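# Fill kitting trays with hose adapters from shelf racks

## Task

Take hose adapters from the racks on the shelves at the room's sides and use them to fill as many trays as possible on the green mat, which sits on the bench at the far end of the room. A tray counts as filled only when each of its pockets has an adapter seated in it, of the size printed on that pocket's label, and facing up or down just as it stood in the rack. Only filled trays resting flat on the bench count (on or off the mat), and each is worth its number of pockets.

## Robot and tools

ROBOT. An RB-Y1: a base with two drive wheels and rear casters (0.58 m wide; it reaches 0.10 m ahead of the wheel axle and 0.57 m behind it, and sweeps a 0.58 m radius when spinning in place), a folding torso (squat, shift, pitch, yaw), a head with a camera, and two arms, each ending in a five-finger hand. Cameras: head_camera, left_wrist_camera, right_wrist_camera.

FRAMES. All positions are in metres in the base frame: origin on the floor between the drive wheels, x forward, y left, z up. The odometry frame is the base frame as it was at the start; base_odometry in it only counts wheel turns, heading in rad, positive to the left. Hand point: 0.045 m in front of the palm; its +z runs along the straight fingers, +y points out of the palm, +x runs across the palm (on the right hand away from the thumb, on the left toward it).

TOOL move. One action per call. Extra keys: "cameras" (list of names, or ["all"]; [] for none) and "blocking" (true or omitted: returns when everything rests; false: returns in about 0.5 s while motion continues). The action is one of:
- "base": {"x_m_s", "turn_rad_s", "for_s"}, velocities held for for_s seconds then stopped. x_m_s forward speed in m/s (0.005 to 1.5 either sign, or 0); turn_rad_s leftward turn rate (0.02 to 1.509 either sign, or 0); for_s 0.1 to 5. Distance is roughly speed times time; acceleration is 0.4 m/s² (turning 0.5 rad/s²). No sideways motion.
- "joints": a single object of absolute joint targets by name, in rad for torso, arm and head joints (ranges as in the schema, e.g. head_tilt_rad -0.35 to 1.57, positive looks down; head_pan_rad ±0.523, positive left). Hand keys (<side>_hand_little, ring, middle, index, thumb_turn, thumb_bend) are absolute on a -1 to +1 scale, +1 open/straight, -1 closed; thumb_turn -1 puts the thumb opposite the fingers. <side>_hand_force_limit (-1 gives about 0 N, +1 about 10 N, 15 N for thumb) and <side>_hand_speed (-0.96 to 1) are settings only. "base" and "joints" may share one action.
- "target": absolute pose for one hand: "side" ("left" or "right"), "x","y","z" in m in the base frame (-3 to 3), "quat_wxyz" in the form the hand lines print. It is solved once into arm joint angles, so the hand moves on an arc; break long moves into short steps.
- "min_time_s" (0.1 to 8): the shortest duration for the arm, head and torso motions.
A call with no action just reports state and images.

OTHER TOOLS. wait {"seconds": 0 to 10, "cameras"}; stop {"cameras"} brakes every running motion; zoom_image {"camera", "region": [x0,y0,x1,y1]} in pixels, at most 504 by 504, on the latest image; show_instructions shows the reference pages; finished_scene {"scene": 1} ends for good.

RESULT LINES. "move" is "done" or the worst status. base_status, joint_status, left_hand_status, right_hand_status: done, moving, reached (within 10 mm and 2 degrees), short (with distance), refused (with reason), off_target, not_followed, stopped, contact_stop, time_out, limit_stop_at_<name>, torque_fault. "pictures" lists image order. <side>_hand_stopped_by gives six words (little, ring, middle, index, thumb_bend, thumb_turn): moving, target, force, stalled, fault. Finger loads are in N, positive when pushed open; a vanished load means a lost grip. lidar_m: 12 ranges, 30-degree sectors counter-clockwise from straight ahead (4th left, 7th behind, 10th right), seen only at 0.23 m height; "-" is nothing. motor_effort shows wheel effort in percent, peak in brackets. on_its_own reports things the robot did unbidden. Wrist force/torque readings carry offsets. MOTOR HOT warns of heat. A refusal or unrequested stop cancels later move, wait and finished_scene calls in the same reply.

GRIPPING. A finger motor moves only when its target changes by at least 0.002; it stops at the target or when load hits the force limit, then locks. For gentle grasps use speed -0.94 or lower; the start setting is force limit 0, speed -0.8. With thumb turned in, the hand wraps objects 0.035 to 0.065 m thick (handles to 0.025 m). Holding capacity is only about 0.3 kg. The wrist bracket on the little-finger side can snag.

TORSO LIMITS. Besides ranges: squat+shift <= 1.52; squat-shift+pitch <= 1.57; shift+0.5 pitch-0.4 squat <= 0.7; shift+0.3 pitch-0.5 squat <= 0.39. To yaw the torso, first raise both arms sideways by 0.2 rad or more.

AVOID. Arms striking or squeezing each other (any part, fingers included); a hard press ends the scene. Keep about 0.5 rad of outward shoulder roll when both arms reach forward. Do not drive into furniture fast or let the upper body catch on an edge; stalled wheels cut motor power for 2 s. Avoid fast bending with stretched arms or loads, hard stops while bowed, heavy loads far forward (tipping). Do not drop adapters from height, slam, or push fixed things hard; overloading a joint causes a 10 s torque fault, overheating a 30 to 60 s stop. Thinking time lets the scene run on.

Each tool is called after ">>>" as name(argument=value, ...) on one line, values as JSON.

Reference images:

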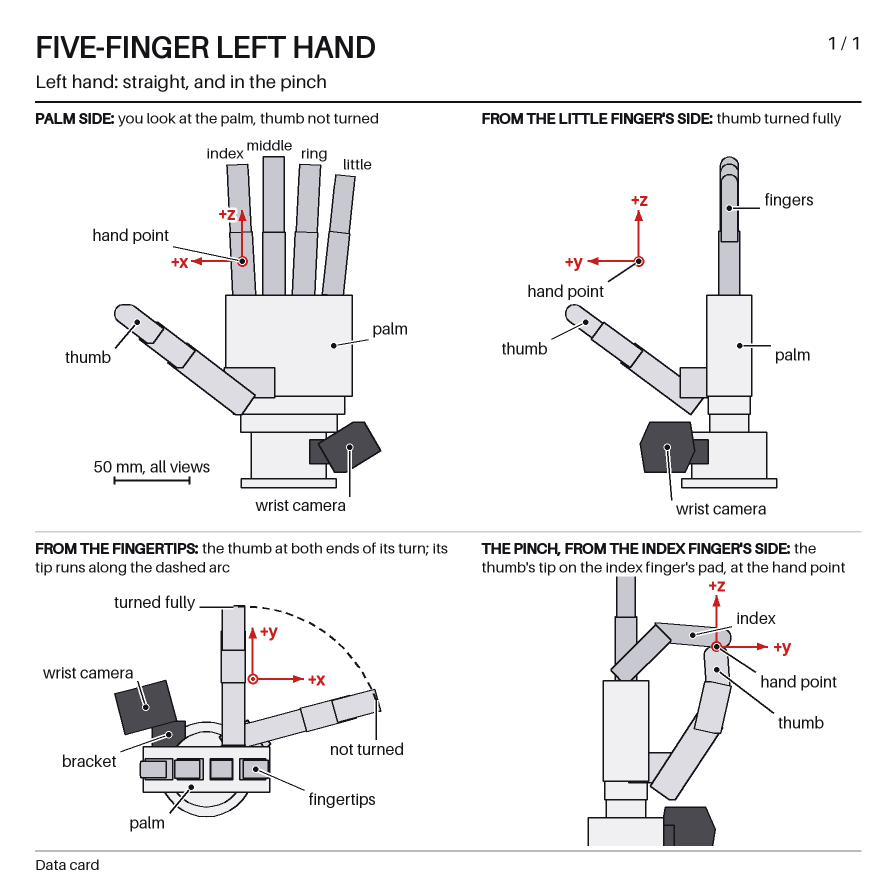

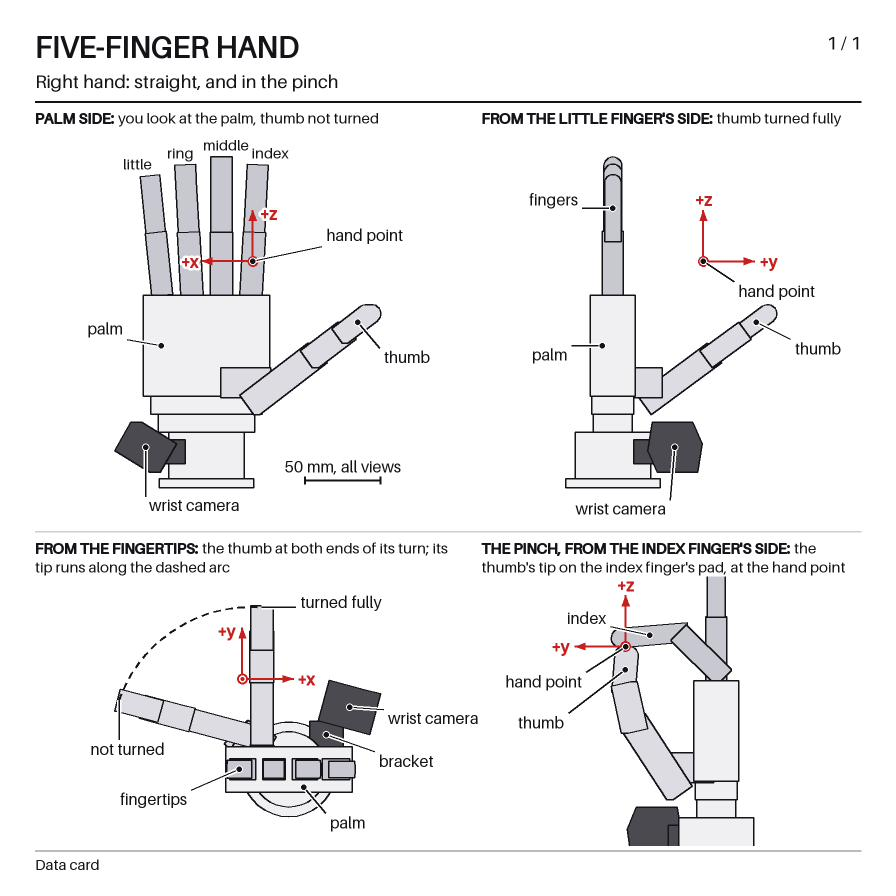

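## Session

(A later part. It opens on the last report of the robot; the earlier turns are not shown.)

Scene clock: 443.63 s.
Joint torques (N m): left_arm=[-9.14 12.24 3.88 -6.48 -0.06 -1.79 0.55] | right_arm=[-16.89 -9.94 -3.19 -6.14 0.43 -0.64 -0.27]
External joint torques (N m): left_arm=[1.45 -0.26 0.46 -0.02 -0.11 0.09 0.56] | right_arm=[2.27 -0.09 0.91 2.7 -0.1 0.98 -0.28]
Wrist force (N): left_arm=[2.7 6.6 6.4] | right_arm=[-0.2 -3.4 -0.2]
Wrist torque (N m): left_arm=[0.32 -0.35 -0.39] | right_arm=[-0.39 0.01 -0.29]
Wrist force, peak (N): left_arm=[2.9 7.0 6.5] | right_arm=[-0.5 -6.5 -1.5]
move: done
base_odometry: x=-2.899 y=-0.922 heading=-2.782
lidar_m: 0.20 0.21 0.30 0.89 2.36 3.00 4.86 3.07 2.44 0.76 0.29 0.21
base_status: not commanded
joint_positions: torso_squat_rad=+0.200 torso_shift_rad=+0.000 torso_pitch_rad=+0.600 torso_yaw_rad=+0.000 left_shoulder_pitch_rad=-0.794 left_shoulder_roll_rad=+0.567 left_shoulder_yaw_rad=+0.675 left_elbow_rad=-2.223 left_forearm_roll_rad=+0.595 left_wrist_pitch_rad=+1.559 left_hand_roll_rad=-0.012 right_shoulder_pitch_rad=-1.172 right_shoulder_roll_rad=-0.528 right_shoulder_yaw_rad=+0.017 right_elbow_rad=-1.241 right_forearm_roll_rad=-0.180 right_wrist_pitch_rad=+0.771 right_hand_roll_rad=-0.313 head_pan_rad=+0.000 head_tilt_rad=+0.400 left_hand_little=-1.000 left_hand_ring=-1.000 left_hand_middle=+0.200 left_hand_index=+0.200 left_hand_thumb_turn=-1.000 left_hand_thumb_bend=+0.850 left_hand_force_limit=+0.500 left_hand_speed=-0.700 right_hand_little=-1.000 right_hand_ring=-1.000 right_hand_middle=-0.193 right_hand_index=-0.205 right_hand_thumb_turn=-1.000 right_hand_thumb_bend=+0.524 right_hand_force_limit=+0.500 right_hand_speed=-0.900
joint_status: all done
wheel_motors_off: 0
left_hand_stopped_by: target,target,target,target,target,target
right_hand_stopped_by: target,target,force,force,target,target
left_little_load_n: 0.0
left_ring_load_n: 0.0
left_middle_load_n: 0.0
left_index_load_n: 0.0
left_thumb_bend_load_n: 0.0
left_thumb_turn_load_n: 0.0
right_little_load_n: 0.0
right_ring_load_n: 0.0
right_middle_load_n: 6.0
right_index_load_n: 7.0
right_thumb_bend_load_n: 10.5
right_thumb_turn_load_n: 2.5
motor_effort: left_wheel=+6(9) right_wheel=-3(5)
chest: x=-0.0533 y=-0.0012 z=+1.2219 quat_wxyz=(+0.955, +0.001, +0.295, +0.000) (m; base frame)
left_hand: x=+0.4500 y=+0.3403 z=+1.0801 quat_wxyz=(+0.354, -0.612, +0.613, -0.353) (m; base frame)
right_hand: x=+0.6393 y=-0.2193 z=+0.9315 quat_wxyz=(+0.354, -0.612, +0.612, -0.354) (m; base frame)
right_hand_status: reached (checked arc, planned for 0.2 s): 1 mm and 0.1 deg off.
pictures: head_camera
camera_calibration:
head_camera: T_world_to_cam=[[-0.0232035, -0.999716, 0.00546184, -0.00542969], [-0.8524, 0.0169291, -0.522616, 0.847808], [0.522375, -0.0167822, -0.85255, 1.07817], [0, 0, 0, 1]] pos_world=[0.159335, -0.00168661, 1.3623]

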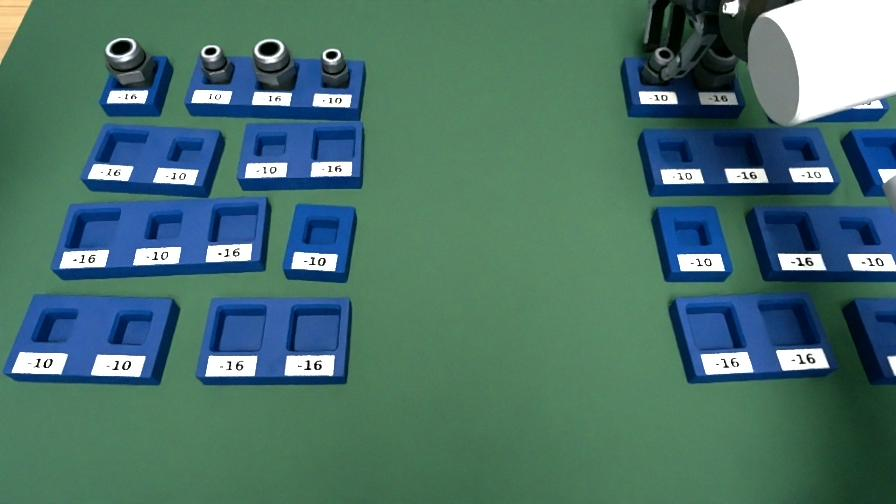

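>>> move(joints={"right_hand_index": 0.2, "right_hand_middle": 0.2, "right_hand_thumb_bend": 0.85, "right_hand_speed": -0.7})

>>> move(target={"side": "right", "x": 0.63, "y": -0.2193, "z": 1.0, "quat_wxyz": [0.3536, -0.6124, 0.6124, -0.3536]})

>>> move(joints={"right_shoulder_pitch_rad": -0.68, "right_shoulder_roll_rad": -0.782, "right_shoulder_yaw_rad": -0.438, "right_elbow_rad": -2.309, "right_forearm_roll_rad": -0.58, "right_wrist_pitch_rad": 1.446, "right_hand_roll_rad": -0.348, "left_hand_index": -0.05, "left_hand_middle": -0.02, "left_hand_thumb_bend": 0.6, "right_hand_index": 0.1, "right_hand_middle": 0.1, "right_hand_thumb_bend": 0.76, "left_hand_speed": 0.0, "right_hand_speed": 0.0}, cameras=["head_camera"])

>>> zoom_image(camera="head_camera", region=[610, 30, 890, 230])

>>> move(base={"x_m_s": -0.2, "for_s": 0.832}, joints={"torso_pitch_rad": 0.3, "torso_squat_rad": 0.4, "head_tilt_rad": 0.7, "left_shoulder_pitch_rad": -0.066, "left_shoulder_roll_rad": 0.351, "left_shoulder_yaw_rad": 0.025, "left_elbow_rad": -2.511, "left_forearm_roll_rad": 0.102, "left_wrist_pitch_rad": 1.218, "left_hand_roll_rad": 0.302, "right_shoulder_pitch_rad": -0.073, "right_shoulder_roll_rad": -0.509, "right_shoulder_yaw_rad": 0.052, "right_elbow_rad": -2.513, "right_forearm_roll_rad": -0.069, "right_wrist_pitch_rad": 1.21, "right_hand_roll_rad": -0.483}, min_time_s=1.5)

>>> move(base={"turn_rad_s": -0.45, "for_s": 1.035})

>>> move(base={"x_m_s": -0.9, "for_s": 3.3})

>>> move(base={"turn_rad_s": 0.8956, "for_s": 2.267})

>>> move(base={"x_m_s": 0.35, "for_s": 1.1}, cameras=["head_camera"])

>>> zoom_image(camera="head_camera", region=[390, 240, 530, 400])

Scene clock: 445.67 s.
Joint torques (N m): left_arm=[-8.7 12.42 3.39 -6.63 -0.02 -1.62 0.23] | right_arm=[-19.1 -10.79 -3.11 -7.94 0.39 -1.39 -0.13]
External joint torques (N m): left_arm=[1.89 -0.08 -0.04 -0.17 -0.08 0.27 0.24] | right_arm=[0.13 -0.93 0.98 0.9 -0.15 0.24 -0.13]
Wrist force (N): left_arm=[2.6 6.9 6.2] | right_arm=[-0.8 2.5 3.9]
Wrist torque (N m): left_arm=[0.36 -0.33 -0.42] | right_arm=[-0.24 -0.01 -0.19]
Wrist force, peak (N): left_arm=[3.0 7.0 6.5] | right_arm=[-0.4 4.1 4.6]
move: done
base_odometry: x=-2.899 y=-0.922 heading=-2.782
lidar_m: 0.20 0.21 0.30 0.89 2.35 3.00 4.85 3.07 2.45 0.76 0.29 0.21
base_status: not commanded
joint_positions: torso_squat_rad=+0.200 torso_shift_rad=+0.000 torso_pitch_rad=+0.600 torso_yaw_rad=+0.000 left_shoulder_pitch_rad=-0.794 left_shoulder_roll_rad=+0.567 left_shoulder_yaw_rad=+0.675 left_elbow_rad=-2.223 left_forearm_roll_rad=+0.595 left_wrist_pitch_rad=+1.559 left_hand_roll_rad=-0.012 right_shoulder_pitch_rad=-1.171 right_shoulder_roll_rad=-0.528 right_shoulder_yaw_rad=+0.017 right_elbow_rad=-1.240 right_forearm_roll_rad=-0.180 right_wrist_pitch_rad=+0.771 right_hand_roll_rad=-0.313 head_pan_rad=+0.000 head_tilt_rad=+0.400 left_hand_little=-1.000 left_hand_ring=-1.000 left_hand_middle=+0.200 left_hand_index=+0.200 left_hand_thumb_turn=-1.000 left_hand_thumb_bend=+0.850 left_hand_force_limit=+0.500 left_hand_speed=-0.700 right_hand_little=-1.000 right_hand_ring=-1.000 right_hand_middle=+0.200 right_hand_index=+0.200 right_hand_thumb_turn=-1.000 right_hand_thumb_bend=+0.850 right_hand_force_limit=+0.500 right_hand_speed=-0.700
joint_status: all done
wheel_motors_off: 0
left_hand_stopped_by: target,target,target,target,target,target
right_hand_stopped_by: target,target,target,target,target,target
left_little_load_n: 0.0
left_ring_load_n: 0.0
left_middle_load_n: 0.0
left_index_load_n: 0.0
left_thumb_bend_load_n: 0.0
left_thumb_turn_load_n: 0.0
right_little_load_n: 0.0
right_ring_load_n: 0.0
right_middle_load_n: 0.0
right_index_load_n: 0.0
right_thumb_bend_load_n: 0.0
right_thumb_turn_load_n: 0.0
motor_effort: left_wheel=+6(9) right_wheel=-4(5)
chest: x=-0.0533 y=-0.0012 z=+1.2219 quat_wxyz=(+0.955, +0.001, +0.295, +0.000) (m; base frame)
left_hand: x=+0.4501 y=+0.3403 z=+1.0801 quat_wxyz=(+0.354, -0.612, +0.613, -0.353) (m; base frame)
right_hand: x=+0.6390 y=-0.2195 z=+0.9309 quat_wxyz=(+0.354, -0.612, +0.612, -0.354) (m; base frame)
pictures: none

Scene clock: 446.60 s.
Joint torques (N m): left_arm=[-9.24 12.4 3.56 -6.41 0.06 -1.71 0.32] | right_arm=[-19.57 -12.21 -4.6 -7.75 0.35 -1.72 -0.19]
External joint torques (N m): left_arm=[1.35 -0.09 0.13 0.05 0.01 0.18 0.33] | right_arm=[-0.42 -2.01 0.1 0.57 -0.26 -0.09 -0.2]
Wrist force (N): left_arm=[2.7 7.0 6.3] | right_arm=[-0.8 2.5 4.2]
Wrist torque (N m): left_arm=[0.38 -0.36 -0.41] | right_arm=[-0.31 0.02 -0.19]
Wrist force, peak (N): left_arm=[3.0 7.0 6.7] | right_arm=[-1.3 3.9 4.7]
move: done
base_odometry: x=-2.899 y=-0.922 heading=-2.782
lidar_m: 0.20 0.21 0.30 0.90 2.36 3.00 4.85 3.09 2.45 0.78 0.29 0.21
base_status: not commanded
joint_positions: torso_squat_rad=+0.200 torso_shift_rad=+0.000 torso_pitch_rad=+0.600 torso_yaw_rad=+0.000 left_shoulder_pitch_rad=-0.794 left_shoulder_roll_rad=+0.567 left_shoulder_yaw_rad=+0.675 left_elbow_rad=-2.223 left_forearm_roll_rad=+0.595 left_wrist_pitch_rad=+1.559 left_hand_roll_rad=-0.012 right_shoulder_pitch_rad=-1.199 right_shoulder_roll_rad=-0.588 right_shoulder_yaw_rad=-0.007 right_elbow_rad=-1.443 right_forearm_roll_rad=-0.229 right_wrist_pitch_rad=+1.005 right_hand_roll_rad=-0.319 head_pan_rad=+0.000 head_tilt_rad=+0.400 left_hand_little=-1.000 left_hand_ring=-1.000 left_hand_middle=+0.200 left_hand_index=+0.200 left_hand_thumb_turn=-1.000 left_hand_thumb_bend=+0.850 left_hand_force_limit=+0.500 left_hand_speed=-0.700 right_hand_little=-1.000 right_hand_ring=-1.000 right_hand_middle=+0.200 right_hand_index=+0.200 right_hand_thumb_turn=-1.000 right_hand_thumb_bend=+0.850 right_hand_force_limit=+0.500 right_hand_speed=-0.700
joint_status: all done
wheel_motors_off: 0
left_hand_stopped_by: target,target,target,target,target,target
right_hand_stopped_by: target,target,target,target,target,target
left_little_load_n: 0.0
left_ring_load_n: 0.0
left_middle_load_n: 0.0
left_index_load_n: 0.0
left_thumb_bend_load_n: 0.0
left_thumb_turn_load_n: 0.0
right_little_load_n: 0.0
right_ring_load_n: 0.0
right_middle_load_n: 0.0
right_index_load_n: 0.0
right_thumb_bend_load_n: 0.0
right_thumb_turn_load_n: 0.0
motor_effort: left_wheel=+6(9) right_wheel=-3(5)
chest: x=-0.0533 y=-0.0012 z=+1.2219 quat_wxyz=(+0.955, +0.001, +0.295, +0.000) (m; base frame)
left_hand: x=+0.4501 y=+0.3403 z=+1.0800 quat_wxyz=(+0.354, -0.612, +0.613, -0.353) (m; base frame)
right_hand: x=+0.6300 y=-0.2193 z=+0.9998 quat_wxyz=(+0.353, -0.612, +0.612, -0.353) (m; base frame)
right_hand_status: reached (checked arc, planned for 0.5 s): 0 mm and 0.0 deg off.
pictures: none

Scene clock: 448.03 s.
Joint torques (N m): left_arm=[-8.97 12.42 3.4 -6.71 -0.21 -1.68 0.4] | right_arm=[-9.76 -14.38 -5.35 -4.55 0.84 -1.68 -0.34]
External joint torques (N m): left_arm=[1.62 -0.08 -0.02 -0.25 -0.26 0.21 0.41] | right_arm=[-0.59 -2.29 0.45 0.48 0.16 -0.07 -0.34]
Wrist force (N): left_arm=[2.8 6.8 6.3] | right_arm=[-0.6 3.3 4.0]
Wrist torque (N m): left_arm=[0.33 -0.38 -0.38] | right_arm=[-0.14 -0.01 -0.23]
Wrist force, peak (N): left_arm=[2.9 7.1 6.6] | right_arm=[0.5 3.8 5.1]
move: done
base_odometry: x=-2.899 y=-0.922 heading=-2.782
lidar_m: 0.19 0.21 0.30 0.89 2.37 3.00 4.85 3.07 2.46 0.76 0.29 0.21
base_status: not commanded
joint_positions: torso_squat_rad=+0.200 torso_shift_rad=+0.000 torso_pitch_rad=+0.600 torso_yaw_rad=+0.000 left_shoulder_pitch_rad=-0.794 left_shoulder_roll_rad=+0.567 left_shoulder_yaw_rad=+0.675 left_elbow_rad=-2.223 left_forearm_roll_rad=+0.595 left_wrist_pitch_rad=+1.559 left_hand_roll_rad=-0.012 right_shoulder_pitch_rad=-0.680 right_shoulder_roll_rad=-0.782 right_shoulder_yaw_rad=-0.438 right_elbow_rad=-2.309 right_forearm_roll_rad=-0.580 right_wrist_pitch_rad=+1.446 right_hand_roll_rad=-0.348 head_pan_rad=+0.000 head_tilt_rad=+0.400 left_hand_little=-1.000 left_hand_ring=-1.000 left_hand_middle=-0.020 left_hand_index=-0.050 left_hand_thumb_turn=-1.000 left_hand_thumb_bend=+0.600 left_hand_force_limit=+0.500 left_hand_speed=+0.000 right_hand_little=-1.000 right_hand_ring=-1.000 right_hand_middle=+0.100 right_hand_index=+0.100 right_hand_thumb_turn=-1.000 right_hand_thumb_bend=+0.760 right_hand_force_limit=+0.500 right_hand_speed=+0.000
joint_status: all done
wheel_motors_off: 0
left_hand_stopped_by: target,target,target,target,target,target
right_hand_stopped_by: target,target,target,target,target,target
left_little_load_n: 0.0
left_ring_load_n: 0.0
left_middle_load_n: 0.0
left_index_load_n: 0.0
left_thumb_bend_load_n: 0.0
left_thumb_turn_load_n: 0.0
right_little_load_n: 0.0
right_ring_load_n: 0.5
right_middle_load_n: 0.0
right_index_load_n: 0.0
right_thumb_bend_load_n: 0.0
right_thumb_turn_load_n: 0.0
motor_effort: left_wheel=+4(11) right_wheel=-4(5)
chest: x=-0.0533 y=-0.0012 z=+1.2219 quat_wxyz=(+0.955, +0.001, +0.295, +0.000) (m; base frame)
left_hand: x=+0.4501 y=+0.3403 z=+1.0801 quat_wxyz=(+0.354, -0.612, +0.613, -0.353) (m; base frame)
right_hand: x=+0.4500 y=-0.2998 z=+1.0795 quat_wxyz=(+0.353, -0.612, +0.613, -0.353) (m; base frame)
pictures: head_camera
camera_calibration:
head_camera: T_world_to_cam=[[-0.0232389, -0.999716, 0.00532571, -0.00523682], [-0.85247, 0.0170326, -0.522499, 0.847744], [0.52226, -0.0166823, -0.852623, 1.07824], [0, 0, 0, 1]] pos_world=[0.159435, -0.00168716, 1.3623]

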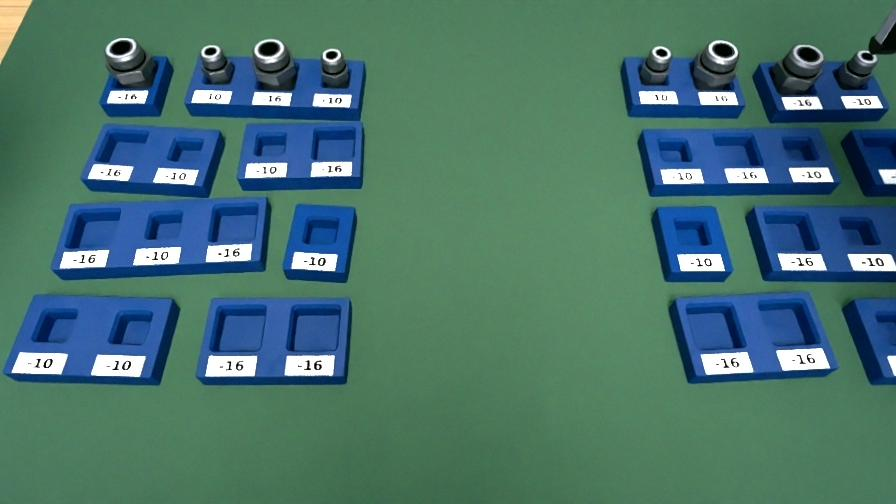

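Scaled by 1.800 from the camera's 896x504 image, which has a finer 1280x720 frame.

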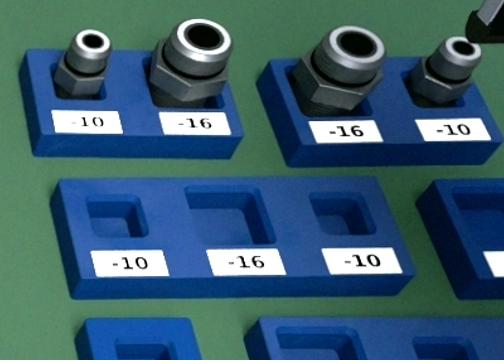

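Scene clock: 449.90 s.
Joint torques (N m): left_arm=[-4.25 4.26 2.57 -9.53 -0.56 -1.45 0.19] | right_arm=[-5.62 -6.35 -3.54 -7.33 0.69 -1.51 -0.38]
External joint torques (N m): left_arm=[1.82 -0.07 -0.77 -0.56 -0.1 0.35 0.19] | right_arm=[-0.14 -0.66 0.69 0.51 -0.18 0.01 -0.38]
Wrist force (N): left_arm=[3.1 6.7 6.2] | right_arm=[-1.2 3.7 4.0]
Wrist torque (N m): left_arm=[0.36 -0.43 -0.18] | right_arm=[-0.06 0.06 -0.18]
Wrist force, peak (N): left_arm=[2.8 6.9 7.0] | right_arm=[-0.8 3.8 4.9]
move: done
base_odometry: x=-2.743 y=-0.863 heading=-2.782
lidar_m: 0.36 0.39 0.54 2.25 2.36 2.88 4.68 2.94 2.45 1.36 0.53 0.39
base_status: done (sent for 0.83 of 0.83 s)
joint_positions: torso_squat_rad=+0.400 torso_shift_rad=+0.000 torso_pitch_rad=+0.300 torso_yaw_rad=+0.000 left_shoulder_pitch_rad=-0.066 left_shoulder_roll_rad=+0.351 left_shoulder_yaw_rad=+0.025 left_elbow_rad=-2.511 left_forearm_roll_rad=+0.102 left_wrist_pitch_rad=+1.218 left_hand_roll_rad=+0.302 right_shoulder_pitch_rad=-0.073 right_shoulder_roll_rad=-0.509 right_shoulder_yaw_rad=+0.052 right_elbow_rad=-2.513 right_forearm_roll_rad=-0.069 right_wrist_pitch_rad=+1.210 right_hand_roll_rad=-0.483 head_pan_rad=+0.000 head_tilt_rad=+0.700 left_hand_little=-1.000 left_hand_ring=-1.000 left_hand_middle=-0.020 left_hand_index=-0.050 left_hand_thumb_turn=-1.000 left_hand_thumb_bend=+0.600 left_hand_force_limit=+0.500 left_hand_speed=+0.000 right_hand_little=-1.000 right_hand_ring=-1.000 right_hand_middle=+0.100 right_hand_index=+0.100 right_hand_thumb_turn=-1.000 right_hand_thumb_bend=+0.760 right_hand_force_limit=+0.500 right_hand_speed=+0.000
joint_status: all done
wheel_motors_off: 0
left_hand_stopped_by: target,target,target,target,target,target
right_hand_stopped_by: target,target,target,target,target,target
left_little_load_n: 0.0
left_ring_load_n: 0.0
left_middle_load_n: 0.0
left_index_load_n: 0.0
left_thumb_bend_load_n: 0.0
left_thumb_turn_load_n: 0.0
right_little_load_n: 0.5
right_ring_load_n: 0.0
right_middle_load_n: 0.0
right_index_load_n: 0.0
right_thumb_bend_load_n: 0.0
right_thumb_turn_load_n: 0.0
motor_effort: left_wheel=-11(31) right_wheel=+0(21)
chest: x=-0.1366 y=-0.0012 z=+1.2208 quat_wxyz=(+0.989, +0.001, +0.149, +0.000) (m; base frame)
left_hand: x=+0.2802 y=+0.2198 z=+0.9808 quat_wxyz=(+0.356, -0.613, +0.611, -0.353) (m; base frame)
right_hand: x=+0.2800 y=-0.2192 z=+0.9801 quat_wxyz=(+0.353, -0.611, +0.612, -0.355) (m; base frame)
pictures: none

Scene clock: 452.13 s.
Joint torques (N m): left_arm=[-4.39 4 2.6 -9.51 -0.54 -1.41 -0.02] | right_arm=[-5.63 -6.16 -3.8 -7.5 0.87 -1.59 -0.42]
External joint torques (N m): left_arm=[1.68 -0.33 -0.74 -0.54 -0.08 0.39 -0.01] | right_arm=[-0.16 -0.47 0.44 0.34 0 -0.07 -0.42]
Wrist force (N): left_arm=[2.8 6.8 6.4] | right_arm=[-0.7 2.1 3.1]
Wrist torque (N m): left_arm=[0.34 -0.38 -0.21] | right_arm=[-0.26 0.04 -0.24]
Wrist force, peak (N): left_arm=[2.8 7.0 6.4] | right_arm=[-1.7 3.6 4.6]
move: done
base_odometry: x=-2.742 y=-0.863 heading=+3.037
lidar_m: 0.38 0.36 0.39 0.59 2.27 2.41 2.87 4.70 2.95 2.41 1.13 0.49
base_status: done (sent for 1.03 of 1.03 s)
joint_positions: torso_squat_rad=+0.400 torso_shift_rad=+0.000 torso_pitch_rad=+0.300 torso_yaw_rad=+0.000 left_shoulder_pitch_rad=-0.066 left_shoulder_roll_rad=+0.351 left_shoulder_yaw_rad=+0.025 left_elbow_rad=-2.511 left_forearm_roll_rad=+0.102 left_wrist_pitch_rad=+1.218 left_hand_roll_rad=+0.302 right_shoulder_pitch_rad=-0.073 right_shoulder_roll_rad=-0.509 right_shoulder_yaw_rad=+0.052 right_elbow_rad=-2.513 right_forearm_roll_rad=-0.069 right_wrist_pitch_rad=+1.210 right_hand_roll_rad=-0.483 head_pan_rad=+0.000 head_tilt_rad=+0.700 left_hand_little=-1.000 left_hand_ring=-1.000 left_hand_middle=-0.020 left_hand_index=-0.050 left_hand_thumb_turn=-1.000 left_hand_thumb_bend=+0.600 left_hand_force_limit=+0.500 left_hand_speed=+0.000 right_hand_little=-1.000 right_hand_ring=-1.000 right_hand_middle=+0.100 right_hand_index=+0.100 right_hand_thumb_turn=-1.000 right_hand_thumb_bend=+0.760 right_hand_force_limit=+0.500 right_hand_speed=+0.000
joint_status: not commanded
wheel_motors_off: 0
left_hand_stopped_by: target,target,target,target,target,target
right_hand_stopped_by: target,target,target,target,target,target
left_little_load_n: 0.0
left_ring_load_n: 0.0
left_middle_load_n: 0.0
left_index_load_n: 0.0
left_thumb_bend_load_n: 0.0
left_thumb_turn_load_n: 0.0
right_little_load_n: 0.0
right_ring_load_n: 0.0
right_middle_load_n: 0.0
right_index_load_n: 0.0
right_thumb_bend_load_n: 0.0
right_thumb_turn_load_n: 0.0
motor_effort: left_wheel=+5(38) right_wheel=+3(21)
chest: x=-0.1366 y=-0.0012 z=+1.2208 quat_wxyz=(+0.989, +0.001, +0.149, +0.000) (m; base frame)
left_hand: x=+0.2802 y=+0.2198 z=+0.9808 quat_wxyz=(+0.356, -0.613, +0.611, -0.353) (m; base frame)
right_hand: x=+0.2800 y=-0.2192 z=+0.9801 quat_wxyz=(+0.353, -0.611, +0.612, -0.355) (m; base frame)
pictures: none

Scene clock: 458.13 s.
Joint torques (N m): left_arm=[-5.1 4.17 3.1 -9.09 -0.45 -1.8 0.16] | right_arm=[-6.24 -6.49 -3.93 -7.22 0.88 -1.38 -0.4]
External joint torques (N m): left_arm=[0.97 -0.16 -0.24 -0.12 0.01 0 0.17] | right_arm=[-0.76 -0.8 0.31 0.62 0.01 0.14 -0.41]
Wrist force (N): left_arm=[2.8 6.7 6.2] | right_arm=[-1.3 2.8 3.9]
Wrist torque (N m): left_arm=[0.34 -0.39 -0.20] | right_arm=[-0.22 0.07 -0.21]
Wrist force, peak (N): left_arm=[2.8 6.7 6.8] | right_arm=[-0.4 3.7 5.2]
move: done
base_odometry: x=+0.211 y=-1.176 heading=+3.036
lidar_m: 3.09 2.99 1.33 0.73 0.78 0.72 1.23 2.01 2.16 3.14 3.23 3.87
base_status: done (sent for 3.3 of 3.3 s)
joint_positions: torso_squat_rad=+0.400 torso_shift_rad=+0.000 torso_pitch_rad=+0.300 torso_yaw_rad=+0.000 left_shoulder_pitch_rad=-0.066 left_shoulder_roll_rad=+0.351 left_shoulder_yaw_rad=+0.025 left_elbow_rad=-2.511 left_forearm_roll_rad=+0.102 left_wrist_pitch_rad=+1.218 left_hand_roll_rad=+0.302 right_shoulder_pitch_rad=-0.073 right_shoulder_roll_rad=-0.509 right_shoulder_yaw_rad=+0.052 right_elbow_rad=-2.513 right_forearm_roll_rad=-0.069 right_wrist_pitch_rad=+1.210 right_hand_roll_rad=-0.483 head_pan_rad=+0.000 head_tilt_rad=+0.700 left_hand_little=-1.000 left_hand_ring=-1.000 left_hand_middle=-0.020 left_hand_index=-0.050 left_hand_thumb_turn=-1.000 left_hand_thumb_bend=+0.600 left_hand_force_limit=+0.500 left_hand_speed=+0.000 right_hand_little=-1.000 right_hand_ring=-1.000 right_hand_middle=+0.100 right_hand_index=+0.100 right_hand_thumb_turn=-1.000 right_hand_thumb_bend=+0.760 right_hand_force_limit=+0.500 right_hand_speed=+0.000
joint_status: not commanded
wheel_motors_off: 0
left_hand_stopped_by: target,target,target,target,target,target
right_hand_stopped_by: target,target,target,target,target,target
left_little_load_n: 0.0
left_ring_load_n: 0.0
left_middle_load_n: 0.0
left_index_load_n: 0.0
left_thumb_bend_load_n: 0.0
left_thumb_turn_load_n: 0.0
right_little_load_n: 0.0
right_ring_load_n: 0.0
right_middle_load_n: 0.0
right_index_load_n: 0.0
right_thumb_bend_load_n: 0.0
right_thumb_turn_load_n: 0.0
motor_effort: left_wheel=-13(43) right_wheel=+6(25)
chest: x=-0.1366 y=-0.0012 z=+1.2209 quat_wxyz=(+0.989, +0.001, +0.149, +0.000) (m; base frame)
left_hand: x=+0.2802 y=+0.2198 z=+0.9808 quat_wxyz=(+0.356, -0.613, +0.611, -0.353) (m; base frame)
right_hand: x=+0.2800 y=-0.2192 z=+0.9801 quat_wxyz=(+0.353, -0.611, +0.612, -0.355) (m; base frame)
pictures: none

Scene clock: 462.53 s.
Joint torques (N m): left_arm=[-5.07 4.25 3.09 -9.32 -0.68 -1.53 0.13] | right_arm=[-6.01 -6.49 -4 -7.23 0.92 -1.52 -0.3]
External joint torques (N m): left_arm=[0.99 -0.08 -0.25 -0.34 -0.22 0.27 0.14] | right_arm=[-0.53 -0.8 0.24 0.61 0.04 0 -0.3]
Wrist force (N): left_arm=[2.7 6.8 6.2] | right_arm=[-0.2 3.9 3.9]
Wrist torque (N m): left_arm=[0.34 -0.37 -0.21] | right_arm=[0.01 -0.10 -0.17]
Wrist force, peak (N): left_arm=[3.0 6.8 6.6] | right_arm=[-1.4 3.3 5.0]
move: done
base_odometry: x=+0.211 y=-1.176 heading=-1.218
lidar_m: 0.78 0.73 1.14 2.00 2.10 2.91 3.23 3.78 3.16 3.07 1.40 0.73
base_status: done (sent for 2.27 of 2.27 s)
joint_positions: torso_squat_rad=+0.400 torso_shift_rad=+0.000 torso_pitch_rad=+0.300 torso_yaw_rad=+0.000 left_shoulder_pitch_rad=-0.066 left_shoulder_roll_rad=+0.351 left_shoulder_yaw_rad=+0.025 left_elbow_rad=-2.511 left_forearm_roll_rad=+0.102 left_wrist_pitch_rad=+1.218 left_hand_roll_rad=+0.302 right_shoulder_pitch_rad=-0.073 right_shoulder_roll_rad=-0.509 right_shoulder_yaw_rad=+0.052 right_elbow_rad=-2.513 right_forearm_roll_rad=-0.069 right_wrist_pitch_rad=+1.210 right_hand_roll_rad=-0.483 head_pan_rad=+0.000 head_tilt_rad=+0.700 left_hand_little=-1.000 left_hand_ring=-1.000 left_hand_middle=-0.020 left_hand_index=-0.050 left_hand_thumb_turn=-1.000 left_hand_thumb_bend=+0.600 left_hand_force_limit=+0.500 left_hand_speed=+0.000 right_hand_little=-1.000 right_hand_ring=-1.000 right_hand_middle=+0.100 right_hand_index=+0.100 right_hand_thumb_turn=-1.000 right_hand_thumb_bend=+0.760 right_hand_force_limit=+0.500 right_hand_speed=+0.000
joint_status: not commanded
wheel_motors_off: 0
left_hand_stopped_by: target,target,target,target,target,target
right_hand_stopped_by: target,target,target,target,target,target
left_little_load_n: 0.0
left_ring_load_n: 0.0
left_middle_load_n: 0.0
left_index_load_n: 0.0
left_thumb_bend_load_n: 0.0
left_thumb_turn_load_n: 0.0
right_little_load_n: 0.0
right_ring_load_n: 0.0
right_middle_load_n: 0.0
right_index_load_n: 0.0
right_thumb_bend_load_n: 0.0
right_thumb_turn_load_n: 0.0
motor_effort: left_wheel=+4(36) right_wheel=+5(23)
chest: x=-0.1366 y=-0.0012 z=+1.2209 quat_wxyz=(+0.989, +0.001, +0.149, +0.000) (m; base frame)
left_hand: x=+0.2802 y=+0.2198 z=+0.9808 quat_wxyz=(+0.356, -0.613, +0.611, -0.353) (m; base frame)
right_hand: x=+0.2800 y=-0.2192 z=+0.9801 quat_wxyz=(+0.353, -0.611, +0.612, -0.355) (m; base frame)
pictures: none

Scene clock: 464.83 s.
Joint torques (N m): left_arm=[-4.87 4.22 2.82 -9.55 -0.62 -1.5 0.18] | right_arm=[-5.49 -6.39 -3.6 -7.31 0.96 -1.46 -0.3]
External joint torques (N m): left_arm=[1.19 -0.11 -0.52 -0.58 -0.16 0.3 0.19] | right_arm=[-0.01 -0.7 0.63 0.54 0.08 0.06 -0.31]
Wrist force (N): left_arm=[2.6 6.9 6.3] | right_arm=[-0.8 4.1 3.8]
Wrist torque (N m): left_arm=[0.35 -0.36 -0.22] | right_arm=[0.03 0.01 -0.15]
Wrist force, peak (N): left_arm=[2.8 6.8 6.6] | right_arm=[-1.1 3.7 4.5]
move: done
base_odometry: x=+0.344 y=-1.537 heading=-1.217
lidar_m: 0.40 0.42 0.46 1.37 2.09 2.88 3.62 4.20 3.18 2.28 0.48 0.65
base_status: done (sent for 1.1 of 1.1 s)
joint_positions: torso_squat_rad=+0.400 torso_shift_rad=+0.000 torso_pitch_rad=+0.300 torso_yaw_rad=+0.000 left_shoulder_pitch_rad=-0.066 left_shoulder_roll_rad=+0.351 left_shoulder_yaw_rad=+0.025 left_elbow_rad=-2.511 left_forearm_roll_rad=+0.102 left_wrist_pitch_rad=+1.218 left_hand_roll_rad=+0.302 right_shoulder_pitch_rad=-0.073 right_shoulder_roll_rad=-0.509 right_shoulder_yaw_rad=+0.052 right_elbow_rad=-2.513 right_forearm_roll_rad=-0.069 right_wrist_pitch_rad=+1.210 right_hand_roll_rad=-0.483 head_pan_rad=+0.000 head_tilt_rad=+0.700 left_hand_little=-1.000 left_hand_ring=-1.000 left_hand_middle=-0.020 left_hand_index=-0.050 left_hand_thumb_turn=-1.000 left_hand_thumb_bend=+0.600 left_hand_force_limit=+0.500 left_hand_speed=+0.000 right_hand_little=-1.000 right_hand_ring=-1.000 right_hand_middle=+0.100 right_hand_index=+0.100 right_hand_thumb_turn=-1.000 right_hand_thumb_bend=+0.760 right_hand_force_limit=+0.500 right_hand_speed=+0.000
joint_status: not commanded
wheel_motors_off: 0
left_hand_stopped_by: target,target,target,target,target,target
right_hand_stopped_by: target,target,target,target,target,target
left_little_load_n: 0.0
left_ring_load_n: 0.0
left_middle_load_n: 0.0
left_index_load_n: 0.0
left_thumb_bend_load_n: 0.0
left_thumb_turn_load_n: 0.0
right_little_load_n: 0.0
right_ring_load_n: 0.0
right_middle_load_n: 0.0
right_index_load_n: 0.0
right_thumb_bend_load_n: 0.0
right_thumb_turn_load_n: 0.0
motor_effort: left_wheel=+4(41) right_wheel=-4(24)
chest: x=-0.1365 y=-0.0012 z=+1.2208 quat_wxyz=(+0.989, +0.001, +0.150, +0.000) (m; base frame)
left_hand: x=+0.2803 y=+0.2198 z=+0.9807 quat_wxyz=(+0.356, -0.613, +0.611, -0.353) (m; base frame)
right_hand: x=+0.2801 y=-0.2192 z=+0.9801 quat_wxyz=(+0.353, -0.611, +0.612, -0.355) (m; base frame)
pictures: head_camera
camera_calibration:
head_camera: T_world_to_cam=[[-0.0229622, -0.999722, 0.00526107, -0.00843356], [-0.852548, 0.0168328, -0.522377, 0.749354], [0.522144, -0.0164802, -0.852698, 1.17464], [0, 0, 0, 1]] pos_world=[0.0253361, -0.00168659, 1.3931]

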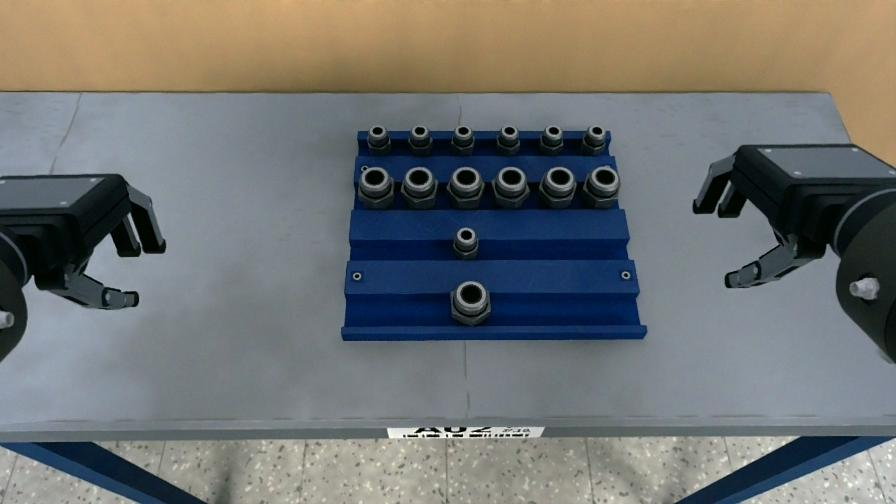

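Scaled by 3.150 from the camera's 896x504 image, which has a finer 1280x720 frame.

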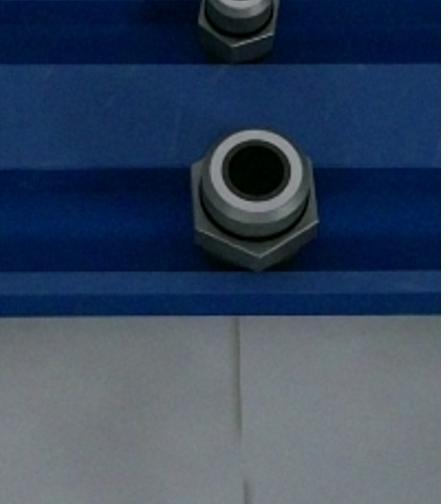

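>>> zoom_image(camera="head_camera", region=[420, 210, 510, 270])

>>> move(target={"side": "right", "x": 0.3045, "y": -0.0223, "z": 0.912, "quat_wxyz": [0.3536, -0.6124, 0.6124, -0.3536]})

>>> move(target={"side": "right", "x": 0.3045, "y": -0.0223, "z": 0.860, "quat_wxyz": [0.3536, -0.6124, 0.6124, -0.3536]}, cameras=["right_wrist_camera"])

Scaled by 5.600 from the camera's 896x504 image, which has a finer 1280x720 frame.

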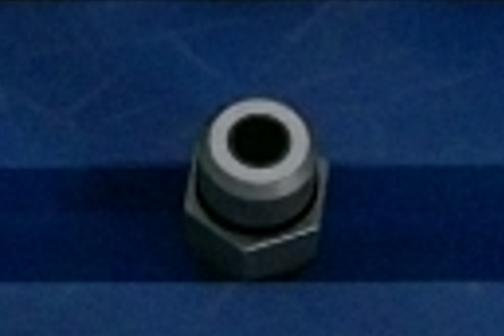

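Scene clock: 466.77 s.
Joint torques (N m): left_arm=[-5.15 4.29 3.67 -9.24 -0.52 -1.58 0.13] | right_arm=[-8.58 3.28 -0.64 -8.33 0.85 -1.17 -0.04]
External joint torques (N m): left_arm=[0.91 -0.03 0.33 -0.27 -0.06 0.22 0.14] | right_arm=[0.02 -1.12 -0.66 0.73 -0.22 0.19 -0.05]
Wrist force (N): left_arm=[3.0 6.9 6.2] | right_arm=[-0.6 3.8 3.7]
Wrist torque (N m): left_arm=[0.35 -0.42 -0.20] | right_arm=[-0.05 -0.02 -0.17]
Wrist force, peak (N): left_arm=[3.2 6.9 6.2] | right_arm=[-1.0 4.1 5.0]
move: done
base_odometry: x=+0.344 y=-1.537 heading=-1.217
lidar_m: 0.40 0.41 0.47 1.37 2.09 2.90 3.62 4.20 3.16 2.27 0.49 0.64
base_status: not commanded
joint_positions: torso_squat_rad=+0.400 torso_shift_rad=+0.000 torso_pitch_rad=+0.300 torso_yaw_rad=+0.000 left_shoulder_pitch_rad=-0.066 left_shoulder_roll_rad=+0.351 left_shoulder_yaw_rad=+0.025 left_elbow_rad=-2.511 left_forearm_roll_rad=+0.102 left_wrist_pitch_rad=+1.218 left_hand_roll_rad=+0.302 right_shoulder_pitch_rad=-0.288 right_shoulder_roll_rad=-0.030 right_shoulder_yaw_rad=+0.578 right_elbow_rad=-2.048 right_forearm_roll_rad=+0.631 right_wrist_pitch_rad=+1.165 right_hand_roll_rad=-0.656 head_pan_rad=+0.000 head_tilt_rad=+0.700 left_hand_little=-1.000 left_hand_ring=-1.000 left_hand_middle=-0.020 left_hand_index=-0.050 left_hand_thumb_turn=-1.000 left_hand_thumb_bend=+0.600 left_hand_force_limit=+0.500 left_hand_speed=+0.000 right_hand_little=-1.000 right_hand_ring=-1.000 right_hand_middle=+0.100 right_hand_index=+0.100 right_hand_thumb_turn=-1.000 right_hand_thumb_bend=+0.760 right_hand_force_limit=+0.500 right_hand_speed=+0.000
joint_status: all done
wheel_motors_off: 0
left_hand_stopped_by: target,target,target,target,target,target
right_hand_stopped_by: target,target,target,target,target,target
left_little_load_n: 0.0
left_ring_load_n: 0.0
left_middle_load_n: 0.0
left_index_load_n: 0.0
left_thumb_bend_load_n: 0.0
left_thumb_turn_load_n: 0.0
right_little_load_n: 0.0
right_ring_load_n: 0.0
right_middle_load_n: 0.0
right_index_load_n: 0.0
right_thumb_bend_load_n: 0.0
right_thumb_turn_load_n: 0.0
motor_effort: left_wheel=+9(9) right_wheel=-4(5)
chest: x=-0.1365 y=-0.0011 z=+1.2208 quat_wxyz=(+0.989, +0.001, +0.149, +0.000) (m; base frame)
left_hand: x=+0.2802 y=+0.2198 z=+0.9807 quat_wxyz=(+0.356, -0.613, +0.611, -0.353) (m; base frame)
right_hand: x=+0.3041 y=-0.0221 z=+0.9123 quat_wxyz=(+0.354, -0.613, +0.612, -0.353) (m; base frame)
right_hand_status: reached (checked arc, planned for 0.8 s): 1 mm and 0.2 deg off.
pictures: none

Scene clock: 467.60 s.
Joint torques (N m): left_arm=[-5.07 4.33 2.68 -9.15 -0.34 -1.51 0.16] | right_arm=[-8.69 4.13 0.28 -8.83 1.17 -0.91 0.06]
External joint torques (N m): left_arm=[0.99 0 -0.66 -0.18 0.12 0.29 0.17] | right_arm=[-0.41 -0.11 0.36 0.57 0.02 0.29 0.05]
Wrist force (N): left_arm=[2.6 6.8 6.1] | right_arm=[-0.2 3.2 3.8]
Wrist torque (N m): left_arm=[0.35 -0.36 -0.23] | right_arm=[-0.12 -0.06 -0.17]
Wrist force, peak (N): left_arm=[3.0 6.9 6.3] | right_arm=[-1.3 4.2 4.2]
move: done
base_odometry: x=+0.344 y=-1.537 heading=-1.217
lidar_m: 0.40 0.41 0.46 1.36 2.08 2.89 3.60 4.19 3.18 2.28 0.48 0.64
base_status: not commanded
joint_positions: torso_squat_rad=+0.400 torso_shift_rad=+0.000 torso_pitch_rad=+0.300 torso_yaw_rad=+0.000 left_shoulder_pitch_rad=-0.066 left_shoulder_roll_rad=+0.351 left_shoulder_yaw_rad=+0.025 left_elbow_rad=-2.511 left_forearm_roll_rad=+0.102 left_wrist_pitch_rad=+1.218 left_hand_roll_rad=+0.302 right_shoulder_pitch_rad=-0.253 right_shoulder_roll_rad=-0.057 right_shoulder_yaw_rad=+0.591 right_elbow_rad=-1.888 right_forearm_roll_rad=+0.695 right_wrist_pitch_rad=+1.008 right_hand_roll_rad=-0.800 head_pan_rad=+0.000 head_tilt_rad=+0.700 left_hand_little=-1.000 left_hand_ring=-1.000 left_hand_middle=-0.020 left_hand_index=-0.050 left_hand_thumb_turn=-1.000 left_hand_thumb_bend=+0.600 left_hand_force_limit=+0.500 left_hand_speed=+0.000 right_hand_little=-1.000 right_hand_ring=-1.000 right_hand_middle=+0.100 right_hand_index=+0.100 right_hand_thumb_turn=-1.000 right_hand_thumb_bend=+0.760 right_hand_force_limit=+0.500 right_hand_speed=+0.000
joint_status: all done
wheel_motors_off: 0
left_hand_stopped_by: target,target,target,target,target,target
right_hand_stopped_by: target,target,target,target,target,target
left_little_load_n: 0.0
left_ring_load_n: 0.0
left_middle_load_n: 0.0
left_index_load_n: 0.0
left_thumb_bend_load_n: 0.0
left_thumb_turn_load_n: 0.0
right_little_load_n: 0.0
right_ring_load_n: 0.0
right_middle_load_n: 0.0
right_index_load_n: 0.0
right_thumb_bend_load_n: 0.0
right_thumb_turn_load_n: 0.0
motor_effort: left_wheel=+6(9) right_wheel=-3(5)
chest: x=-0.1365 y=-0.0011 z=+1.2208 quat_wxyz=(+0.989, +0.001, +0.149, +0.000) (m; base frame)
left_hand: x=+0.2802 y=+0.2198 z=+0.9807 quat_wxyz=(+0.356, -0.613, +0.611, -0.353) (m; base frame)
right_hand: x=+0.3037 y=-0.0223 z=+0.8604 quat_wxyz=(+0.353, -0.613, +0.612, -0.352) (m; base frame)
right_hand_status: reached (checked arc, planned for 0.5 s): 1 mm and 0.2 deg off.
pictures: right_wrist_camera
camera_calibration:
right_wrist_camera: T_world_to_cam=[[-0.514216, -0.276303, -0.811935, 0.846489], [-0.556952, 0.827493, 0.0711331, 0.125952], [0.652216, 0.488787, -0.579398, 0.422762], [0, 0, 0, 1]] pos_world=[0.229695, -0.0769779, 0.923282]

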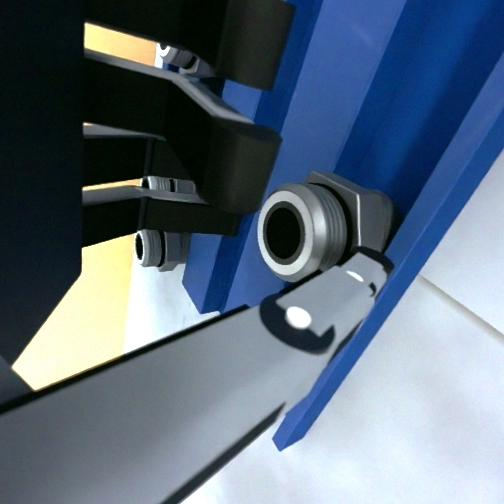

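>>> move(joints={"right_hand_thumb_bend": 0.70})

>>> move(joints={"right_hand_index": -0.6, "right_hand_middle": -0.6, "right_hand_speed": -0.9})

>>> move(target={"side": "right", "x": 0.3045, "y": -0.0223, "z": 0.925, "quat_wxyz": [0.3536, -0.6124, 0.6124, -0.3536]}, cameras=["right_wrist_camera"])

>>> move(joints={"right_shoulder_pitch_rad": -0.073, "right_shoulder_roll_rad": -0.509, "right_shoulder_yaw_rad": 0.052, "right_elbow_rad": -2.513, "right_forearm_roll_rad": -0.069, "right_wrist_pitch_rad": 1.21, "right_hand_roll_rad": -0.483})

Scene clock: 468.43 s.
Joint torques (N m): left_arm=[-4.89 3.58 2.95 -9.16 -0.6 -1.53 -0.02] | right_arm=[-8.73 3.85 0.19 -9.11 1.1 -1.04 0.17]
External joint torques (N m): left_arm=[1.17 -0.75 -0.38 -0.18 -0.14 0.27 -0.01] | right_arm=[-0.46 -0.39 0.27 0.29 -0.05 0.16 0.16]
Wrist force (N): left_arm=[2.9 6.9 6.0] | right_arm=[-0.5 3.1 3.8]
Wrist torque (N m): left_arm=[0.39 -0.42 -0.21] | right_arm=[-0.19 0.00 -0.17]
Wrist force, peak (N): left_arm=[3.0 7.0 6.3] | right_arm=[-0.6 3.4 5.0]
move: done
base_odometry: x=+0.344 y=-1.537 heading=-1.217
lidar_m: 0.40 0.43 0.47 1.37 2.08 2.88 3.62 4.19 3.18 2.28 0.49 0.63
base_status: not commanded
joint_positions: torso_squat_rad=+0.400 torso_shift_rad=+0.000 torso_pitch_rad=+0.300 torso_yaw_rad=+0.000 left_shoulder_pitch_rad=-0.066 left_shoulder_roll_rad=+0.351 left_shoulder_yaw_rad=+0.025 left_elbow_rad=-2.511 left_forearm_roll_rad=+0.102 left_wrist_pitch_rad=+1.218 left_hand_roll_rad=+0.302 right_shoulder_pitch_rad=-0.253 right_shoulder_roll_rad=-0.057 right_shoulder_yaw_rad=+0.591 right_elbow_rad=-1.888 right_forearm_roll_rad=+0.695 right_wrist_pitch_rad=+1.008 right_hand_roll_rad=-0.800 head_pan_rad=+0.000 head_tilt_rad=+0.700 left_hand_little=-1.000 left_hand_ring=-1.000 left_hand_middle=-0.020 left_hand_index=-0.050 left_hand_thumb_turn=-1.000 left_hand_thumb_bend=+0.600 left_hand_force_limit=+0.500 left_hand_speed=+0.000 right_hand_little=-1.000 right_hand_ring=-1.000 right_hand_middle=+0.100 right_hand_index=+0.100 right_hand_thumb_turn=-1.000 right_hand_thumb_bend=+0.700 right_hand_force_limit=+0.500 right_hand_speed=+0.000
joint_status: all done
wheel_motors_off: 0
left_hand_stopped_by: target,target,target,target,target,target
right_hand_stopped_by: target,target,target,target,target,target
left_little_load_n: 0.0
left_ring_load_n: 0.0
left_middle_load_n: 0.0
left_index_load_n: -0.5
left_thumb_bend_load_n: 0.0
left_thumb_turn_load_n: 0.0
right_little_load_n: 0.0
right_ring_load_n: 0.0
right_middle_load_n: 0.0
right_index_load_n: 0.0
right_thumb_bend_load_n: 0.0
right_thumb_turn_load_n: 0.0
motor_effort: left_wheel=+7(8) right_wheel=-4(5)
chest: x=-0.1365 y=-0.0011 z=+1.2208 quat_wxyz=(+0.989, +0.001, +0.149, +0.000) (m; base frame)
left_hand: x=+0.2802 y=+0.2198 z=+0.9807 quat_wxyz=(+0.356, -0.613, +0.611, -0.353) (m; base frame)
right_hand: x=+0.3037 y=-0.0223 z=+0.8604 quat_wxyz=(+0.353, -0.613, +0.612, -0.352) (m; base frame)
pictures: none

Scene clock: 471.13 s.
Joint torques (N m): left_arm=[-5.29 4.2 2.88 -9.03 -0.45 -1.48 0.1] | right_arm=[-8.42 3.9 0.45 -8.01 0.92 -0.96 0.11]
External joint torques (N m): left_arm=[0.77 -0.13 -0.45 -0.06 0.01 0.32 0.1] | right_arm=[-0.14 -0.34 0.54 1.39 -0.23 0.23 0.1]
Wrist force (N): left_arm=[2.8 6.6 6.2] | right_arm=[-0.8 0.4 3.2]
Wrist torque (N m): left_arm=[0.33 -0.40 -0.20] | right_arm=[-0.27 0.00 -0.23]
Wrist force, peak (N): left_arm=[2.8 6.9 6.5] | right_arm=[-1.1 3.3 4.5]
move: off_target
base_odometry: x=+0.344 y=-1.537 heading=-1.217
lidar_m: 0.39 0.42 0.47 1.36 2.08 2.87 3.63 4.19 3.16 2.28 0.49 0.63
base_status: not commanded
joint_positions: torso_squat_rad=+0.400 torso_shift_rad=+0.000 torso_pitch_rad=+0.300 torso_yaw_rad=+0.000 left_shoulder_pitch_rad=-0.066 left_shoulder_roll_rad=+0.351 left_shoulder_yaw_rad=+0.025 left_elbow_rad=-2.511 left_forearm_roll_rad=+0.102 left_wrist_pitch_rad=+1.218 left_hand_roll_rad=+0.302 right_shoulder_pitch_rad=-0.253 right_shoulder_roll_rad=-0.057 right_shoulder_yaw_rad=+0.591 right_elbow_rad=-1.888 right_forearm_roll_rad=+0.695 right_wrist_pitch_rad=+1.008 right_hand_roll_rad=-0.800 head_pan_rad=+0.000 head_tilt_rad=+0.700 left_hand_little=-1.000 left_hand_ring=-1.000 left_hand_middle=-0.020 left_hand_index=-0.050 left_hand_thumb_turn=-1.000 left_hand_thumb_bend=+0.600 left_hand_force_limit=+0.500 left_hand_speed=+0.000 right_hand_little=-1.000 right_hand_ring=-1.000 right_hand_middle=-0.129 right_hand_index=-0.205 right_hand_thumb_turn=-1.000 right_hand_thumb_bend=+0.703 right_hand_force_limit=+0.500 right_hand_speed=-0.900
joint_status: right_hand_middle off_target (ended at -0.129, target -0.600); right_hand_index off_target (ended at -0.205, target -0.600); the others done
wheel_motors_off: 0
left_hand_stopped_by: target,target,target,target,target,target
right_hand_stopped_by: target,target,force,force,target,target
left_little_load_n: 0.0
left_ring_load_n: 0.0
left_middle_load_n: 0.0
left_index_load_n: 0.0
left_thumb_bend_load_n: 0.0
left_thumb_turn_load_n: 0.0
right_little_load_n: 0.0
right_ring_load_n: 0.0
right_middle_load_n: 4.5
right_index_load_n: 8.0
right_thumb_bend_load_n: 10.0
right_thumb_turn_load_n: -1.0
motor_effort: left_wheel=+5(9) right_wheel=-5(6)
chest: x=-0.1365 y=-0.0011 z=+1.2208 quat_wxyz=(+0.989, +0.001, +0.149, +0.000) (m; base frame)
left_hand: x=+0.2802 y=+0.2198 z=+0.9807 quat_wxyz=(+0.356, -0.613, +0.611, -0.353) (m; base frame)
right_hand: x=+0.3037 y=-0.0223 z=+0.8605 quat_wxyz=(+0.354, -0.613, +0.612, -0.352) (m; base frame)
pictures: none

Scene clock: 471.97 s.
Joint torques (N m): left_arm=[-4.65 4.17 2.93 -9.02 -0.46 -1.41 0.15] | right_arm=[-9.69 5.37 -0.28 -8.97 1.13 -1.81 -0.57]
External joint torques (N m): left_arm=[1.41 -0.15 -0.4 -0.05 0 0.39 0.16] | right_arm=[-1.01 0.87 -0.38 -0.02 0.08 -0.42 -0.57]
Wrist force (N): left_arm=[2.7 6.9 6.3] | right_arm=[-0.9 4.8 5.0]
Wrist torque (N m): left_arm=[0.36 -0.38 -0.23] | right_arm=[-0.12 0.01 0.00]
Wrist force, peak (N): left_arm=[2.8 7.0 6.4] | right_arm=[-0.3 5.9 6.9]
move: done
base_odometry: x=+0.344 y=-1.537 heading=-1.217
lidar_m: 0.40 0.42 0.47 1.36 2.09 2.88 3.62 4.19 3.17 2.27 0.49 0.65
base_status: not commanded
joint_positions: torso_squat_rad=+0.400 torso_shift_rad=+0.000 torso_pitch_rad=+0.300 torso_yaw_rad=+0.000 left_shoulder_pitch_rad=-0.066 left_shoulder_roll_rad=+0.351 left_shoulder_yaw_rad=+0.025 left_elbow_rad=-2.511 left_forearm_roll_rad=+0.102 left_wrist_pitch_rad=+1.218 left_hand_roll_rad=+0.302 right_shoulder_pitch_rad=-0.297 right_shoulder_roll_rad=-0.017 right_shoulder_yaw_rad=+0.574 right_elbow_rad=-2.079 right_forearm_roll_rad=+0.627 right_wrist_pitch_rad=+1.197 right_hand_roll_rad=-0.626 head_pan_rad=+0.000 head_tilt_rad=+0.700 left_hand_little=-1.000 left_hand_ring=-1.000 left_hand_middle=-0.020 left_hand_index=-0.050 left_hand_thumb_turn=-1.000 left_hand_thumb_bend=+0.600 left_hand_force_limit=+0.500 left_hand_speed=+0.000 right_hand_little=-1.000 right_hand_ring=-1.000 right_hand_middle=-0.129 right_hand_index=-0.204 right_hand_thumb_turn=-1.000 right_hand_thumb_bend=+0.703 right_hand_force_limit=+0.500 right_hand_speed=-0.900
joint_status: all done
wheel_motors_off: 0
left_hand_stopped_by: target,target,target,target,target,target
right_hand_stopped_by: target,target,force,force,target,target
left_little_load_n: 0.0
left_ring_load_n: 0.0
left_middle_load_n: 0.0
left_index_load_n: 0.0
left_thumb_bend_load_n: 0.0
left_thumb_turn_load_n: 0.0
right_little_load_n: 0.0
right_ring_load_n: 0.0
right_middle_load_n: 4.0
right_index_load_n: 6.0
right_thumb_bend_load_n: 11.0
right_thumb_turn_load_n: 0.0
motor_effort: left_wheel=+7(9) right_wheel=-5(5)
chest: x=-0.1365 y=-0.0011 z=+1.2208 quat_wxyz=(+0.989, +0.001, +0.149, +0.000) (m; base frame)
left_hand: x=+0.2802 y=+0.2198 z=+0.9807 quat_wxyz=(+0.356, -0.613, +0.611, -0.353) (m; base frame)
right_hand: x=+0.3043 y=-0.0220 z=+0.9242 quat_wxyz=(+0.355, -0.612, +0.612, -0.354) (m; base frame)
right_hand_status: reached (checked arc, planned for 0.5 s): 1 mm and 0.1 deg off.
pictures: right_wrist_camera
camera_calibration:
right_wrist_camera: T_world_to_cam=[[-0.510927, -0.275604, -0.814245, 0.899922], [-0.556163, 0.828233, 0.0686456, 0.123517], [0.655466, 0.487926, -0.576448, 0.455403], [0, 0, 0, 1]] pos_world=[0.229989, -0.0764817, 0.986794]

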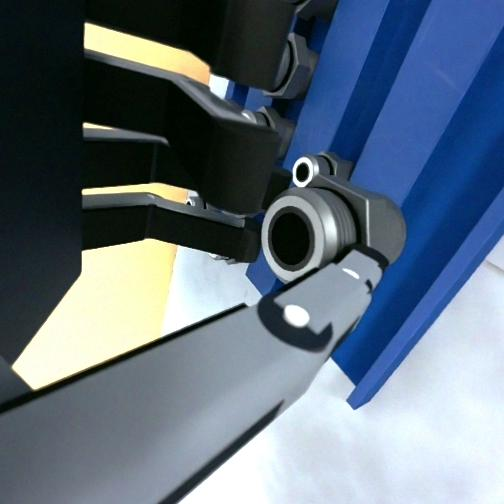

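Scene clock: 473.40 s.
Joint torques (N m): left_arm=[-5.22 4.26 2.74 -8.84 -0.35 -1.5 0.16] | right_arm=[-6.44 -5.74 -4.06 -8.08 1.14 -1.83 -0.24]
External joint torques (N m): left_arm=[0.84 -0.06 -0.6 0.13 0.11 0.3 0.17] | right_arm=[-0.97 -0.05 0.17 -0.24 0.27 -0.31 -0.25]
Wrist force (N): left_arm=[2.8 6.7 6.2] | right_arm=[-0.7 6.3 4.3]
Wrist torque (N m): left_arm=[0.33 -0.38 -0.20] | right_arm=[0.17 0.00 0.02]
Wrist force, peak (N): left_arm=[3.2 7.0 6.2] | right_arm=[0.1 5.8 6.8]
move: done
base_odometry: x=+0.344 y=-1.537 heading=-1.217
lidar_m: 0.39 0.42 0.47 1.37 2.09 2.89 3.62 4.18 3.17 2.28 0.48 0.65
base_status: not commanded
joint_positions: torso_squat_rad=+0.400 torso_shift_rad=+0.000 torso_pitch_rad=+0.300 torso_yaw_rad=+0.000 left_shoulder_pitch_rad=-0.066 left_shoulder_roll_rad=+0.351 left_shoulder_yaw_rad=+0.025 left_elbow_rad=-2.511 left_forearm_roll_rad=+0.102 left_wrist_pitch_rad=+1.218 left_hand_roll_rad=+0.302 right_shoulder_pitch_rad=-0.073 right_shoulder_roll_rad=-0.509 right_shoulder_yaw_rad=+0.052 right_elbow_rad=-2.513 right_forearm_roll_rad=-0.069 right_wrist_pitch_rad=+1.210 right_hand_roll_rad=-0.483 head_pan_rad=+0.000 head_tilt_rad=+0.700 left_hand_little=-1.000 left_hand_ring=-1.000 left_hand_middle=-0.020 left_hand_index=-0.050 left_hand_thumb_turn=-1.000 left_hand_thumb_bend=+0.600 left_hand_force_limit=+0.500 left_hand_speed=+0.000 right_hand_little=-1.000 right_hand_ring=-1.000 right_hand_middle=-0.129 right_hand_index=-0.204 right_hand_thumb_turn=-1.000 right_hand_thumb_bend=+0.703 right_hand_force_limit=+0.500 right_hand_speed=-0.900
joint_status: all done
wheel_motors_off: 0
left_hand_stopped_by: target,target,target,target,target,target
right_hand_stopped_by: target,target,force,force,target,target
left_little_load_n: 0.0
left_ring_load_n: 0.0
left_middle_load_n: 0.0
left_index_load_n: 0.0
left_thumb_bend_load_n: 0.0
left_thumb_turn_load_n: 0.0
right_little_load_n: 0.0
right_ring_load_n: 0.0
right_middle_load_n: 4.5
right_index_load_n: 5.5
right_thumb_bend_load_n: 10.5
right_thumb_turn_load_n: -0.5
motor_effort: left_wheel=+9(11) right_wheel=-4(6)
chest: x=-0.1365 y=-0.0012 z=+1.2208 quat_wxyz=(+0.989, +0.001, +0.149, +0.000) (m; base frame)
left_hand: x=+0.2802 y=+0.2197 z=+0.9807 quat_wxyz=(+0.356, -0.613, +0.611, -0.353) (m; base frame)
right_hand: x=+0.2800 y=-0.2193 z=+0.9799 quat_wxyz=(+0.353, -0.612, +0.613, -0.355) (m; base frame)
pictures: none


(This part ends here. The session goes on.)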